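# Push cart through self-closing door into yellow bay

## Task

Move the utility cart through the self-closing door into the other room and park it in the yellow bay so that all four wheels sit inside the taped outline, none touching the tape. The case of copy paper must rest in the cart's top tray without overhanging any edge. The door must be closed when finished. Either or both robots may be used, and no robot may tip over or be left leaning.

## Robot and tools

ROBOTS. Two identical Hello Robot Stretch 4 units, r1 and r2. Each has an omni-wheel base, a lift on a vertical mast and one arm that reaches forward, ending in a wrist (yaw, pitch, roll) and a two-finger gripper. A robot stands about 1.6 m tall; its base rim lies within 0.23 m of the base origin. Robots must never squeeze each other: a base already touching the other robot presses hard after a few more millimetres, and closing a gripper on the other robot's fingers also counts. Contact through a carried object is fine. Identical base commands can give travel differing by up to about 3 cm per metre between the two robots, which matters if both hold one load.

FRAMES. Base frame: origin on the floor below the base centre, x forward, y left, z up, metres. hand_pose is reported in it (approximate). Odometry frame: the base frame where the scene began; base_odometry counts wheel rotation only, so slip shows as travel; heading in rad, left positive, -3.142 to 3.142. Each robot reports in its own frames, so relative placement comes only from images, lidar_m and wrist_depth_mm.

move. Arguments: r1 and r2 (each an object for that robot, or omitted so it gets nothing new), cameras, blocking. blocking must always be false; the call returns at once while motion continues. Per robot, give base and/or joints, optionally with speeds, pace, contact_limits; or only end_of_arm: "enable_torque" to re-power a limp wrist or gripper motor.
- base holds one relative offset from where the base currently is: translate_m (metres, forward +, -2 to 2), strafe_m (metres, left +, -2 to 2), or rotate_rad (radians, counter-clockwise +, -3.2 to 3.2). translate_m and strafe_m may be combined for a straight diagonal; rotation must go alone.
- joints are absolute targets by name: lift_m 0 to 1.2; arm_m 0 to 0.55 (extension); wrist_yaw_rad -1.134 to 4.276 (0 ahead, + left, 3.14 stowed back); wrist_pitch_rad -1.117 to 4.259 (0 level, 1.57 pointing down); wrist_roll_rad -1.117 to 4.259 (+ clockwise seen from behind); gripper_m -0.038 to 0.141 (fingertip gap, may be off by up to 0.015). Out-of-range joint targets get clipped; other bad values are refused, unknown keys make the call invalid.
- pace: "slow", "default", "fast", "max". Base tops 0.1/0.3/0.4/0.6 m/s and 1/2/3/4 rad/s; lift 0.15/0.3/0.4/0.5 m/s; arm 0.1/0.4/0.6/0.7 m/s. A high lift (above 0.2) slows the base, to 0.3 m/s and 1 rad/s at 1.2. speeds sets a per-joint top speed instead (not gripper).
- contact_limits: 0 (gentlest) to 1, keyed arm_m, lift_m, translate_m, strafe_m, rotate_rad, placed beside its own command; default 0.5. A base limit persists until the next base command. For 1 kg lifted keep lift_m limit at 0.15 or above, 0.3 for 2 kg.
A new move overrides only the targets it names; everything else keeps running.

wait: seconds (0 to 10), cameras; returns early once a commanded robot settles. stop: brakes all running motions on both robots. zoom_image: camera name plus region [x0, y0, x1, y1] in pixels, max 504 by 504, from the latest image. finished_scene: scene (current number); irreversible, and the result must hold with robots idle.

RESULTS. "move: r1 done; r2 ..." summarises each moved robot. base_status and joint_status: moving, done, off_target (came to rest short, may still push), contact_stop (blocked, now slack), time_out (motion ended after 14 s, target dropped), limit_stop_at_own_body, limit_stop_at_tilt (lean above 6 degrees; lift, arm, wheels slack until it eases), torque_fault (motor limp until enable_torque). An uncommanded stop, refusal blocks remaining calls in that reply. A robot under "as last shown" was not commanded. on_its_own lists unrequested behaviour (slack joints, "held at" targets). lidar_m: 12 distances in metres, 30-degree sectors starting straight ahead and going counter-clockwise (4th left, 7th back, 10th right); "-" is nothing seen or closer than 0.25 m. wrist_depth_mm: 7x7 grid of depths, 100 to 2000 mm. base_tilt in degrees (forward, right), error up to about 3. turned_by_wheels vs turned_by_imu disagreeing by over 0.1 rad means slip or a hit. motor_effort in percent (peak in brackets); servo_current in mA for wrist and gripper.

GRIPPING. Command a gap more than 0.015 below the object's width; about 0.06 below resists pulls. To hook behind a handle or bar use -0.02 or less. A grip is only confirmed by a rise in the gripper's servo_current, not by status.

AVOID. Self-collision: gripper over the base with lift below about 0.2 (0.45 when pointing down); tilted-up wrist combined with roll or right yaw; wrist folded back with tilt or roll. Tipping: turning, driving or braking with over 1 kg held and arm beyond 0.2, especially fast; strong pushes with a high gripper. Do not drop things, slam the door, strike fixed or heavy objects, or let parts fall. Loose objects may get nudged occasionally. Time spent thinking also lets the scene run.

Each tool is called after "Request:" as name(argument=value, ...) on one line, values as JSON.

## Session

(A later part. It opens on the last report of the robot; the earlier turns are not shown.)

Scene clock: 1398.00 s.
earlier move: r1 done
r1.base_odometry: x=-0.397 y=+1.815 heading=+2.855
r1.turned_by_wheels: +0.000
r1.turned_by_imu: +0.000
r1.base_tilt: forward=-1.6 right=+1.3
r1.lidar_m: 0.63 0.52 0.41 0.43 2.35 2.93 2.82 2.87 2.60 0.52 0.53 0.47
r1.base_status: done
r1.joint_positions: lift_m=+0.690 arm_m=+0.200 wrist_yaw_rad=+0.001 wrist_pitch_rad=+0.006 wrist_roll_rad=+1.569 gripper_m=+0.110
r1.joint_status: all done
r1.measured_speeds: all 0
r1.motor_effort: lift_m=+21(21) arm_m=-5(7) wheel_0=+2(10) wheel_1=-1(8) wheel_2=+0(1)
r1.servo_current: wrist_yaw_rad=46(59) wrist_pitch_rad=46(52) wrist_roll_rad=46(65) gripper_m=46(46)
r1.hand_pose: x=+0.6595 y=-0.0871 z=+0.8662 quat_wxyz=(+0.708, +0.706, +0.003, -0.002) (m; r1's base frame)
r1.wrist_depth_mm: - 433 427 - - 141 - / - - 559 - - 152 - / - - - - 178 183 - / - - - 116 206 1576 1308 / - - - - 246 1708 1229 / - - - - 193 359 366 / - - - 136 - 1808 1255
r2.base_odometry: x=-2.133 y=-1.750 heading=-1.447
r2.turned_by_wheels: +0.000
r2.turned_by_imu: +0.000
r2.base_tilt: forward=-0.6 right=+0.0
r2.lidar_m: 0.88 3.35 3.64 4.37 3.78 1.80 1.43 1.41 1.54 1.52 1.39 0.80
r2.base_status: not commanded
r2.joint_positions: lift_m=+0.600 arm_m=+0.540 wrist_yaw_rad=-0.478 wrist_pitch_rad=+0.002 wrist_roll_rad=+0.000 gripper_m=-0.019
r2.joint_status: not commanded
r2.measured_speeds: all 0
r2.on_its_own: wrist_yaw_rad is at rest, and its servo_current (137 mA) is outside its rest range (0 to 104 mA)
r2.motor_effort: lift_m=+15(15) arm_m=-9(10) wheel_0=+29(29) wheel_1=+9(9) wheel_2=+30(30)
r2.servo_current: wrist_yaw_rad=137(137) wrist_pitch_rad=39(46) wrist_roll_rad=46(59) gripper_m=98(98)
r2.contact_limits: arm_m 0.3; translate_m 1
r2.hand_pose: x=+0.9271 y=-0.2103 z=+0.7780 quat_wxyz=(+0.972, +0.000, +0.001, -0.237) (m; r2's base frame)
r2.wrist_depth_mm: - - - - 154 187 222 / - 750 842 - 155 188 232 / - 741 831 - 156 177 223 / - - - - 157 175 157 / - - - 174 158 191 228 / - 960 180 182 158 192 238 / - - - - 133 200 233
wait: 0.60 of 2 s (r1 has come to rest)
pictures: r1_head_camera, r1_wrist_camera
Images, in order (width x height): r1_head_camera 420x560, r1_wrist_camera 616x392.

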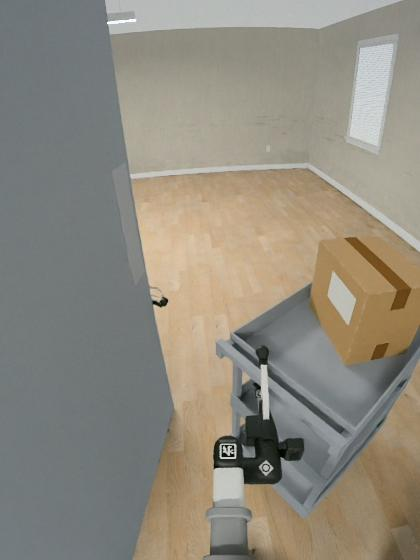

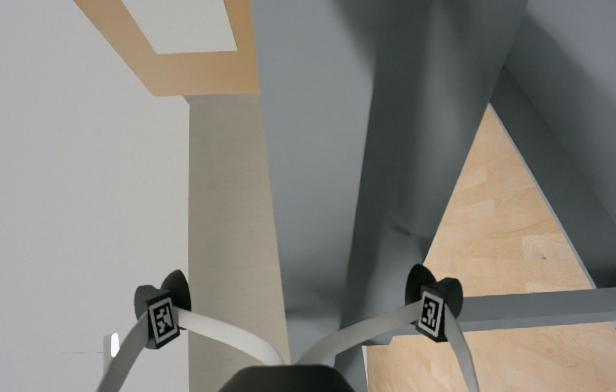

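Request:
move(blocking=false, cameras=[], r1={"joints":{"gripper_m":-0.02}})

Request:
wait(seconds=1.5, cameras=[])

Request:
move(blocking=false, cameras=[], r1={"base":{"translate_m":-0.3,"strafe_m":-0.08},"contact_limits":{"translate_m":0.6}})

Request:
wait(seconds=3, cameras=["r1_head_camera","r1_head_right_camera"])

Scene clock: 1404.03 s.
move: r1 moving
r1.base_odometry: x=-0.397 y=+1.815 heading=+2.855
r1.turned_by_wheels: +0.000
r1.turned_by_imu: +0.000
r1.base_tilt: forward=-1.6 right=+1.2
r1.lidar_m: 0.62 0.54 0.42 0.39 2.34 2.96 2.82 2.84 2.63 0.52 0.54 0.44
r1.base_status: not commanded
r1.joint_positions: lift_m=+0.690 arm_m=+0.200 wrist_yaw_rad=+0.001 wrist_pitch_rad=+0.006 wrist_roll_rad=+1.569 gripper_m=+0.095
r1.joint_status: gripper_m moving
r1.measured_speeds: all 0
r1.motor_effort: lift_m=+21(21) arm_m=-4(5) wheel_0=+1(2) wheel_1=-2(2) wheel_2=+0(0)
r1.servo_current: wrist_yaw_rad=46(65) wrist_pitch_rad=52(59) wrist_roll_rad=46(59) gripper_m=85(85)
r1.hand_pose: x=+0.6595 y=-0.0871 z=+0.8662 quat_wxyz=(+0.708, +0.706, +0.003, -0.002) (m; r1's base frame)
r1.wrist_depth_mm: - 436 427 - - 141 - / - - 554 - - 152 - / - - - - 177 183 - / - - - 116 207 1576 1336 / - - - - 238 1708 1229 / - - 212 - 189 359 366 / - - - 144 - 1808 1229
r2.base_odometry: x=-2.133 y=-1.750 heading=-1.447
r2.turned_by_wheels: +0.000
r2.turned_by_imu: +0.001
r2.base_tilt: forward=-0.7 right=+0.0
r2.lidar_m: 0.87 3.34 3.64 4.38 3.75 1.80 1.43 1.38 1.52 1.48 1.40 0.83
r2.base_status: not commanded
r2.joint_positions: lift_m=+0.600 arm_m=+0.540 wrist_yaw_rad=-0.478 wrist_pitch_rad=+0.002 wrist_roll_rad=+0.000 gripper_m=-0.019
r2.joint_status: not commanded
r2.measured_speeds: all 0
r2.motor_effort: lift_m=+15(15) arm_m=-9(10) wheel_0=+28(29) wheel_1=+9(9) wheel_2=+30(30)
r2.servo_current: wrist_yaw_rad=130(137) wrist_pitch_rad=46(46) wrist_roll_rad=46(59) gripper_m=98(98)
r2.contact_limits: arm_m 0.3; translate_m 1
r2.hand_pose: x=+0.9271 y=-0.2103 z=+0.7780 quat_wxyz=(+0.972, +0.000, +0.001, -0.237) (m; r2's base frame)
r2.wrist_depth_mm: - - - - 154 187 223 / - 750 842 - 155 188 232 / - 741 809 - 156 178 224 / - - - - 157 175 158 / - - - 175 157 191 228 / - 960 180 182 158 191 238 / - - - - 133 200 233
pictures: none
No camera images: "cameras" was empty.

Scene clock: 1405.53 s.
earlier move: r1 moving
r1.base_odometry: x=-0.397 y=+1.815 heading=+2.855
r1.turned_by_wheels: +0.000
r1.turned_by_imu: +0.000
r1.base_tilt: forward=-1.6 right=+1.2
r1.lidar_m: 0.61 0.54 0.41 0.40 2.32 2.90 2.81 2.88 2.61 0.53 0.53 0.46
r1.base_status: not commanded
r1.joint_positions: lift_m=+0.690 arm_m=+0.200 wrist_yaw_rad=+0.001 wrist_pitch_rad=+0.006 wrist_roll_rad=+1.569 gripper_m=-0.019
r1.joint_status: gripper_m moving
r1.measured_speeds: all 0
r1.motor_effort: lift_m=+21(21) arm_m=-5(5) wheel_0=+2(2) wheel_1=-1(2) wheel_2=+0(0)
r1.servo_current: wrist_yaw_rad=39(65) wrist_pitch_rad=52(59) wrist_roll_rad=39(78) gripper_m=85(143)
r1.hand_pose: x=+0.6595 y=-0.0871 z=+0.8662 quat_wxyz=(+0.708, +0.706, +0.003, -0.002) (m; r1's base frame)
r1.wrist_depth_mm: - 424 427 - - 139 - / - - 564 - 157 154 - / - - - - 176 181 - / - - - 110 205 1576 504 / - - - 127 246 1756 1229 / - - 208 199 180 364 364 / - - - 153 - 145 1229
r2.base_odometry: x=-2.133 y=-1.750 heading=-1.447
r2.turned_by_wheels: +0.000
r2.turned_by_imu: +0.000
r2.base_tilt: forward=-0.6 right=+0.0
r2.lidar_m: 0.82 3.35 3.62 4.39 3.77 1.81 1.40 1.40 1.54 1.49 1.37 0.84
r2.base_status: not commanded
r2.joint_positions: lift_m=+0.600 arm_m=+0.540 wrist_yaw_rad=-0.478 wrist_pitch_rad=+0.002 wrist_roll_rad=+0.000 gripper_m=-0.019
r2.joint_status: not commanded
r2.measured_speeds: all 0
r2.on_its_own: wrist_yaw_rad is at rest, and its servo_current (137 mA) is outside its rest range (0 to 104 mA)
r2.motor_effort: lift_m=+15(15) arm_m=-9(10) wheel_0=+29(29) wheel_1=+9(9) wheel_2=+30(30)
r2.servo_current: wrist_yaw_rad=137(143) wrist_pitch_rad=39(46) wrist_roll_rad=46(59) gripper_m=91(98)
r2.contact_limits: arm_m 0.3; translate_m 1
r2.hand_pose: x=+0.9271 y=-0.2103 z=+0.7780 quat_wxyz=(+0.972, +0.000, +0.001, -0.237) (m; r2's base frame)
r2.wrist_depth_mm: - - - - 154 187 222 / - 741 842 - 155 188 231 / - 741 842 - 156 177 224 / - - - - 157 175 157 / - - - 175 158 191 227 / - 1008 180 182 158 192 237 / - - - - 134 201 234
wait: 1.50 s; no rest
pictures: none
No camera images: "cameras" was empty.

Scene clock: 1406.03 s.
earlier move: r1 done
move: r1 moving
r1.base_odometry: x=-0.365 y=+1.814 heading=+2.855
r1.turned_by_wheels: -0.001
r1.turned_by_imu: -0.001
r1.base_tilt: forward=-1.6 right=+1.3
r1.lidar_m: 0.60 0.54 0.43 0.42 2.35 2.99 2.78 2.81 2.59 0.54 0.53 0.48
r1.base_status: translate_m moving; strafe_m moving
r1.joint_positions: lift_m=+0.690 arm_m=+0.200 wrist_yaw_rad=+0.001 wrist_pitch_rad=+0.006 wrist_roll_rad=+1.569 gripper_m=-0.019
r1.joint_status: all done
r1.measured_speeds: translate_m=-0.122 strafe_m=-0.032 rotate_rad=+0.001 lift_m=+0.000 arm_m=+0.000 wrist_yaw_rad=+0.000 wrist_pitch_rad=+0.000 wrist_roll_rad=+0.000
r1.motor_effort: lift_m=+21(21) arm_m=-5(5) wheel_0=-9(10) wheel_1=-8(10) wheel_2=+8(10)
r1.servo_current: wrist_yaw_rad=65(65) wrist_pitch_rad=52(52) wrist_roll_rad=46(59) gripper_m=78(85)
r1.contact_limits: translate_m 0.6
r1.hand_pose: x=+0.6595 y=-0.0871 z=+0.8662 quat_wxyz=(+0.708, +0.706, +0.003, -0.002) (m; r1's base frame)
r1.wrist_depth_mm: - 421 433 - - 140 - / - - 564 - 158 154 - / - - - - 176 183 - / - - - 110 205 1576 504 / - - - - 245 1808 1229 / - - 208 200 182 364 366 / - - - 153 - 145 1229
r2.base_odometry: x=-2.133 y=-1.750 heading=-1.447
r2.turned_by_wheels: +0.000
r2.turned_by_imu: +0.000
r2.base_tilt: forward=-0.6 right=+0.1
r2.lidar_m: 0.87 3.33 3.63 4.37 3.76 1.80 1.42 1.39 1.52 1.51 1.38 0.82
r2.base_status: not commanded
r2.joint_positions: lift_m=+0.600 arm_m=+0.540 wrist_yaw_rad=-0.478 wrist_pitch_rad=+0.002 wrist_roll_rad=+0.000 gripper_m=-0.019
r2.joint_status: not commanded
r2.measured_speeds: all 0
r2.motor_effort: lift_m=+15(15) arm_m=-9(10) wheel_0=+29(29) wheel_1=+9(9) wheel_2=+29(30)
r2.servo_current: wrist_yaw_rad=130(137) wrist_pitch_rad=46(46) wrist_roll_rad=52(59) gripper_m=91(98)
r2.contact_limits: arm_m 0.3; translate_m 1
r2.hand_pose: x=+0.9271 y=-0.2103 z=+0.7780 quat_wxyz=(+0.972, +0.000, +0.001, -0.237) (m; r2's base frame)
r2.wrist_depth_mm: - - - - 154 187 223 / - 778 842 - 155 188 231 / - 750 831 - 156 178 224 / - - - - 157 175 157 / - - - 174 158 192 228 / - 1008 180 182 158 192 238 / 1708 - - - 134 201 233
pictures: none
No camera images: "cameras" was empty.

Scene clock: 1408.00 s.
earlier move: r1 done
r1.base_odometry: x=-0.087 y=+1.807 heading=+2.855
r1.turned_by_wheels: +0.000
r1.turned_by_imu: +0.001
r1.base_tilt: forward=-1.6 right=+1.3
r1.lidar_m: 0.64 0.69 0.57 0.82 2.36 2.71 2.50 2.54 2.55 2.23 0.58 0.50
r1.base_status: done
r1.joint_positions: lift_m=+0.690 arm_m=+0.200 wrist_yaw_rad=+0.001 wrist_pitch_rad=+0.006 wrist_roll_rad=+1.569 gripper_m=-0.019
r1.joint_status: all done
r1.measured_speeds: all 0
r1.motor_effort: lift_m=+21(21) arm_m=-4(5) wheel_0=-1(10) wheel_1=+0(10) wheel_2=+1(13)
r1.servo_current: wrist_yaw_rad=52(72) wrist_pitch_rad=46(65) wrist_roll_rad=52(65) gripper_m=72(85)
r1.contact_limits: translate_m 0.6
r1.hand_pose: x=+0.6594 y=-0.0871 z=+0.8662 quat_wxyz=(+0.708, +0.706, +0.003, -0.002) (m; r1's base frame)
r1.wrist_depth_mm: - 384 387 107 167 166 - / - 462 462 116 179 - - / - - 574 127 197 - - / - - - - 216 1661 - / - - - - 243 1661 1308 / - - 210 198 180 1576 1229 / - - 185 152 317 146 342
r2.base_odometry: x=-2.133 y=-1.750 heading=-1.447
r2.turned_by_wheels: +0.000
r2.turned_by_imu: +0.000
r2.base_tilt: forward=-0.6 right=+0.0
r2.lidar_m: 0.87 3.34 3.66 4.38 3.75 1.80 1.42 1.38 1.50 1.48 1.38 0.82
r2.base_status: not commanded
r2.joint_positions: lift_m=+0.600 arm_m=+0.540 wrist_yaw_rad=-0.478 wrist_pitch_rad=+0.002 wrist_roll_rad=+0.000 gripper_m=-0.019
r2.joint_status: not commanded
r2.measured_speeds: all 0
r2.on_its_own: wrist_yaw_rad is at rest, and its servo_current (130 mA) is outside its rest range (0 to 104 mA)
r2.motor_effort: lift_m=+15(15) arm_m=-9(10) wheel_0=+28(29) wheel_1=+9(9) wheel_2=+30(30)
r2.servo_current: wrist_yaw_rad=130(143) wrist_pitch_rad=46(52) wrist_roll_rad=59(59) gripper_m=91(98)
r2.contact_limits: arm_m 0.3; translate_m 1
r2.hand_pose: x=+0.9271 y=-0.2103 z=+0.7780 quat_wxyz=(+0.972, +0.000, +0.001, -0.237) (m; r2's base frame)
r2.wrist_depth_mm: - - - - 154 188 223 / - - 878 878 154 188 231 / - - 854 917 156 178 224 / - - - 165 156 175 157 / - - - 175 157 191 226 / - - 180 182 158 191 238 / 1808 1499 1499 - 133 201 233
wait: 1.97 of 3 s (r1 has come to rest)
pictures: r1_head_camera, r1_head_right_camera
Images, in order (width x height): r1_head_camera 420x560, r1_head_right_camera 420x672.

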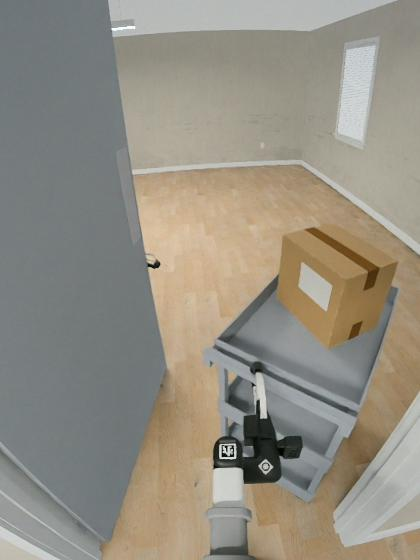

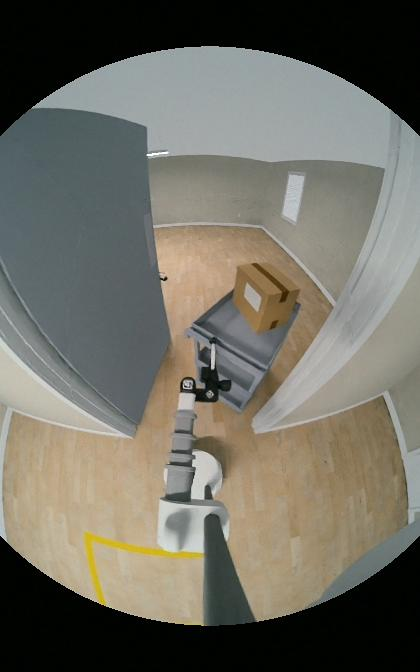

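Request:
move(blocking=false, cameras=[], r1={"base":{"translate_m":-0.3,"strafe_m":0.0},"contact_limits":{"translate_m":0.6}})

Request:
wait(seconds=3, cameras=["r1_head_camera","r1_head_right_camera"])

Scene clock: 1416.50 s.
move: r1 moving
r1.base_odometry: x=-0.057 y=+1.798 heading=+2.855
r1.turned_by_wheels: -0.001
r1.turned_by_imu: -0.001
r1.base_tilt: forward=-1.6 right=+1.3
r1.lidar_m: 0.61 0.67 0.59 0.90 2.37 2.64 2.47 2.51 2.57 2.36 0.62 0.55
r1.base_status: translate_m moving; strafe_m moving
r1.joint_positions: lift_m=+0.690 arm_m=+0.200 wrist_yaw_rad=+0.001 wrist_pitch_rad=+0.006 wrist_roll_rad=+1.569 gripper_m=-0.019
r1.joint_status: not commanded
r1.measured_speeds: translate_m=-0.121 strafe_m=+0.001 rotate_rad=-0.001 lift_m=+0.000 arm_m=+0.000 wrist_yaw_rad=+0.000 wrist_pitch_rad=+0.000 wrist_roll_rad=+0.000
r1.motor_effort: lift_m=+21(21) arm_m=-4(4) wheel_0=-9(9) wheel_1=-6(7) wheel_2=+10(11)
r1.servo_current: wrist_yaw_rad=59(65) wrist_pitch_rad=46(52) wrist_roll_rad=46(65) gripper_m=78(78)
r1.contact_limits: translate_m 0.6
r1.hand_pose: x=+0.6594 y=-0.0871 z=+0.8662 quat_wxyz=(+0.708, +0.706, +0.003, -0.002) (m; r1's base frame)
r1.wrist_depth_mm: - 382 387 116 172 172 - / - 455 459 121 186 - - / - - 564 - 202 - - / - - - - 220 1708 - / - - - - 244 1808 - / - - 207 200 180 1618 1255 / - - - 152 320 145 345
r2.base_odometry: x=-2.133 y=-1.750 heading=-1.447
r2.turned_by_wheels: +0.000
r2.turned_by_imu: +0.001
r2.base_tilt: forward=-0.7 right=+0.0
r2.lidar_m: 0.86 3.35 3.63 4.40 3.75 1.79 1.41 1.37 1.53 1.51 1.37 0.82
r2.base_status: not commanded
r2.joint_positions: lift_m=+0.600 arm_m=+0.540 wrist_yaw_rad=-0.478 wrist_pitch_rad=+0.002 wrist_roll_rad=+0.000 gripper_m=-0.019
r2.joint_status: not commanded
r2.measured_speeds: all 0
r2.motor_effort: lift_m=+15(15) arm_m=-9(10) wheel_0=+29(29) wheel_1=+9(9) wheel_2=+30(30)
r2.servo_current: wrist_yaw_rad=130(137) wrist_pitch_rad=39(46) wrist_roll_rad=39(65) gripper_m=91(104)
r2.contact_limits: arm_m 0.3; translate_m 1
r2.hand_pose: x=+0.9271 y=-0.2103 z=+0.7780 quat_wxyz=(+0.972, +0.000, +0.001, -0.237) (m; r2's base frame)
r2.wrist_depth_mm: - - - - 154 187 222 / - - 904 854 155 187 232 / - - 891 891 156 178 223 / - - - 164 156 176 157 / - - - 175 158 191 228 / - - 180 181 158 192 237 / 1708 1537 - - 133 200 233
pictures: none
No camera images: "cameras" was empty.

Scene clock: 1418.50 s.
earlier move: r1 done
r1.base_odometry: x=+0.201 y=+1.722 heading=+2.855
r1.turned_by_wheels: +0.000
r1.turned_by_imu: -0.001
r1.base_tilt: forward=-1.5 right=+1.3
r1.lidar_m: 0.64 0.73 0.77 1.65 2.33 2.35 2.18 2.25 2.58 2.41 0.97 0.59
r1.base_status: done
r1.joint_positions: lift_m=+0.690 arm_m=+0.200 wrist_yaw_rad=-0.002 wrist_pitch_rad=+0.006 wrist_roll_rad=+1.569 gripper_m=-0.019
r1.joint_status: not commanded
r1.measured_speeds: all 0
r1.motor_effort: lift_m=+21(21) arm_m=-4(4) wheel_0=-3(13) wheel_1=-2(10) wheel_2=+0(11)
r1.servo_current: wrist_yaw_rad=39(65) wrist_pitch_rad=46(59) wrist_roll_rad=52(65) gripper_m=78(78)
r1.contact_limits: translate_m 0.6
r1.hand_pose: x=+0.6591 y=-0.0881 z=+0.8662 quat_wxyz=(+0.708, +0.706, +0.001, -0.003) (m; r1's base frame)
r1.wrist_depth_mm: - 427 424 156 211 - - / - 459 455 165 222 - - / - - 521 230 236 - - / - - 627 244 247 - - / - - - 259 264 1808 - / - - 210 202 179 1576 1229 / - 154 184 135 303 145 1098
r2.base_odometry: x=-2.133 y=-1.750 heading=-1.447
r2.turned_by_wheels: +0.000
r2.turned_by_imu: +0.000
r2.base_tilt: forward=-0.7 right=+0.1
r2.lidar_m: 0.87 3.35 3.63 4.40 3.76 1.78 1.41 1.37 1.49 1.50 1.40 0.83
r2.base_status: not commanded
r2.joint_positions: lift_m=+0.600 arm_m=+0.540 wrist_yaw_rad=-0.478 wrist_pitch_rad=+0.002 wrist_roll_rad=+0.000 gripper_m=-0.019
r2.joint_status: not commanded
r2.measured_speeds: all 0
r2.on_its_own: wrist_yaw_rad is at rest, and its servo_current (137 mA) is outside its rest range (0 to 104 mA)
r2.motor_effort: lift_m=+15(15) arm_m=-9(10) wheel_0=+29(29) wheel_1=+9(9) wheel_2=+30(30)
r2.servo_current: wrist_yaw_rad=137(143) wrist_pitch_rad=33(52) wrist_roll_rad=46(65) gripper_m=91(104)
r2.contact_limits: arm_m 0.3; translate_m 1
r2.hand_pose: x=+0.9271 y=-0.2103 z=+0.7780 quat_wxyz=(+0.972, +0.000, +0.001, -0.237) (m; r2's base frame)
r2.wrist_depth_mm: - - - - 154 188 222 / - - - 946 155 188 231 / - - - 960 156 178 224 / - - - 172 157 175 158 / - - - 204 157 191 228 / - - 183 182 158 192 238 / 1756 1576 1661 - 134 200 232
wait: 2.00 of 3 s (r1 has come to rest)
pictures: r1_head_camera, r1_head_right_camera
Images, in order (width x height): r1_head_camera 420x560, r1_head_right_camera 420x672.

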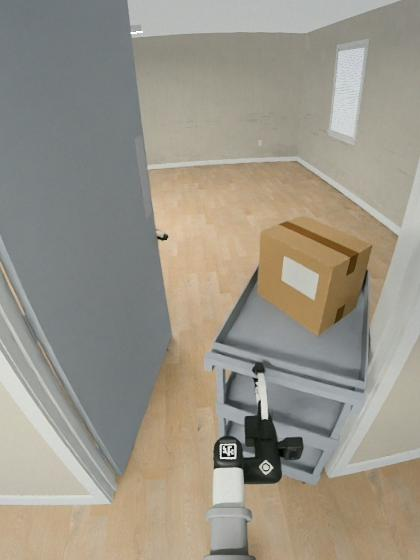

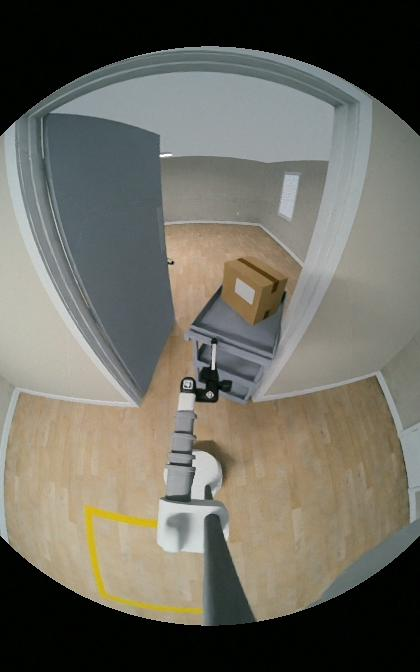

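Request:
move(blocking=false, cameras=[], r1={"base":{"translate_m":-0.25,"strafe_m":0.06},"contact_limits":{"translate_m":0.6}})

Request:
wait(seconds=3, cameras=["r1_head_camera","r1_head_right_camera"])

Scene clock: 1427.20 s.
move: r1 moving
r1.base_odometry: x=+0.229 y=+1.706 heading=+2.854
r1.turned_by_wheels: -0.001
r1.turned_by_imu: -0.001
r1.base_tilt: forward=-1.6 right=+1.3
r1.lidar_m: 0.64 0.76 0.78 1.70 2.34 2.36 2.16 2.22 2.59 2.41 1.03 0.61
r1.base_status: translate_m moving; strafe_m moving
r1.joint_positions: lift_m=+0.690 arm_m=+0.200 wrist_yaw_rad=-0.002 wrist_pitch_rad=+0.006 wrist_roll_rad=+1.569 gripper_m=-0.019
r1.joint_status: not commanded
r1.measured_speeds: translate_m=-0.122 strafe_m=+0.030 rotate_rad=+0.000 lift_m=+0.000 arm_m=+0.000 wrist_yaw_rad=+0.000 wrist_pitch_rad=+0.000 wrist_roll_rad=+0.000
r1.motor_effort: lift_m=+21(21) arm_m=-4(4) wheel_0=-12(12) wheel_1=-6(6) wheel_2=+10(11)
r1.servo_current: wrist_yaw_rad=46(65) wrist_pitch_rad=52(52) wrist_roll_rad=33(65) gripper_m=72(78)
r1.contact_limits: translate_m 0.6
r1.hand_pose: x=+0.6591 y=-0.0881 z=+0.8662 quat_wxyz=(+0.708, +0.706, +0.001, -0.003) (m; r1's base frame)
r1.wrist_depth_mm: - 452 452 216 222 - - / - 462 462 228 234 - - / - - 530 238 246 - - / - - 627 255 259 - - / - - - - 277 1863 - / - - 208 201 180 1618 1229 / - 153 181 136 314 145 349
r2.base_odometry: x=-2.133 y=-1.750 heading=-1.447
r2.turned_by_wheels: +0.000
r2.turned_by_imu: +0.001
r2.base_tilt: forward=-0.6 right=+0.0
r2.lidar_m: 0.87 3.34 3.62 4.40 3.78 1.79 1.43 1.39 1.53 1.51 1.38 0.82
r2.base_status: not commanded
r2.joint_positions: lift_m=+0.600 arm_m=+0.540 wrist_yaw_rad=-0.478 wrist_pitch_rad=+0.002 wrist_roll_rad=+0.000 gripper_m=-0.019
r2.joint_status: not commanded
r2.measured_speeds: all 0
r2.motor_effort: lift_m=+15(15) arm_m=-9(10) wheel_0=+29(29) wheel_1=+9(9) wheel_2=+30(30)
r2.servo_current: wrist_yaw_rad=137(137) wrist_pitch_rad=33(39) wrist_roll_rad=46(59) gripper_m=98(98)
r2.contact_limits: arm_m 0.3; translate_m 1
r2.hand_pose: x=+0.9271 y=-0.2103 z=+0.7780 quat_wxyz=(+0.972, +0.000, +0.001, -0.237) (m; r2's base frame)
r2.wrist_depth_mm: - - - - 154 187 223 / - - - 946 155 188 231 / - - - 976 156 178 224 / - - - 842 157 175 158 / - - - 204 158 191 227 / - - 183 182 158 192 238 / 1756 1537 1618 - 133 200 235
pictures: none
No camera images: "cameras" was empty.

Scene clock: 1429.00 s.
earlier move: r1 done
r1.base_odometry: x=+0.424 y=+1.594 heading=+2.854
r1.turned_by_wheels: +0.000
r1.turned_by_imu: +0.000
r1.base_tilt: forward=-1.6 right=+1.3
r1.lidar_m: 0.74 0.90 1.05 2.22 2.24 2.14 1.94 2.00 2.51 2.48 1.36 0.75
r1.base_status: done
r1.joint_positions: lift_m=+0.690 arm_m=+0.200 wrist_yaw_rad=-0.002 wrist_pitch_rad=+0.003 wrist_roll_rad=+1.569 gripper_m=-0.019
r1.joint_status: not commanded
r1.measured_speeds: all 0
r1.motor_effort: lift_m=+20(21) arm_m=-4(4) wheel_0=-2(12) wheel_1=-3(7) wheel_2=-1(11)
r1.servo_current: wrist_yaw_rad=46(72) wrist_pitch_rad=39(52) wrist_roll_rad=59(72) gripper_m=52(78)
r1.contact_limits: translate_m 0.6
r1.hand_pose: x=+0.6591 y=-0.0881 z=+0.8671 quat_wxyz=(+0.708, +0.706, +0.000, -0.002) (m; r1's base frame)
r1.wrist_depth_mm: - - 661 603 351 - - / - - 580 564 - - - / - - 647 615 - - - / - - 741 691 - - - / - - - - - 1863 - / - - - 198 424 439 433 / - 132 163 146 144 - -
r2.base_odometry: x=-2.133 y=-1.750 heading=-1.447
r2.turned_by_wheels: +0.000
r2.turned_by_imu: +0.000
r2.base_tilt: forward=-0.7 right=+0.0
r2.lidar_m: 0.88 3.33 3.63 4.36 3.75 1.78 1.42 1.39 1.54 1.50 1.40 0.82
r2.base_status: not commanded
r2.joint_positions: lift_m=+0.600 arm_m=+0.540 wrist_yaw_rad=-0.478 wrist_pitch_rad=+0.002 wrist_roll_rad=+0.000 gripper_m=-0.019
r2.joint_status: not commanded
r2.measured_speeds: all 0
r2.on_its_own: wrist_yaw_rad is at rest, and its servo_current (117 mA) is outside its rest range (0 to 104 mA)
r2.motor_effort: lift_m=+14(15) arm_m=-9(10) wheel_0=+29(29) wheel_1=+8(9) wheel_2=+30(30)
r2.servo_current: wrist_yaw_rad=117(137) wrist_pitch_rad=39(52) wrist_roll_rad=59(59) gripper_m=91(98)
r2.contact_limits: arm_m 0.3; translate_m 1
r2.hand_pose: x=+0.9271 y=-0.2103 z=+0.7780 quat_wxyz=(+0.972, +0.000, +0.001, -0.237) (m; r2's base frame)
r2.wrist_depth_mm: - - - - 154 187 222 / - - - - 155 188 231 / - - - - 156 178 222 / - - - 165 157 175 157 / - - - 174 158 191 229 / - - 182 182 158 192 238 / 1756 1576 1708 - 134 200 234
wait: 1.80 of 3 s (r1 has come to rest)
pictures: r1_head_camera, r1_head_right_camera
Images, in order (width x height): r1_head_camera 420x560, r1_head_right_camera 420x672.

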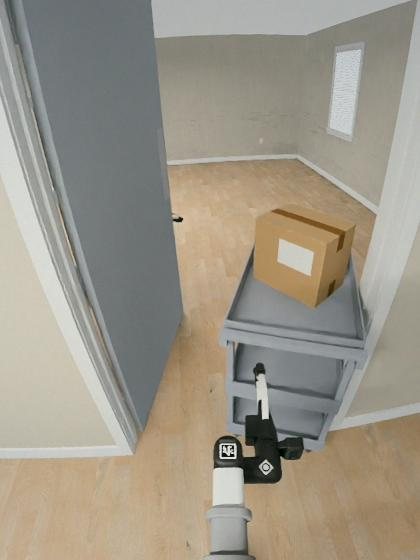

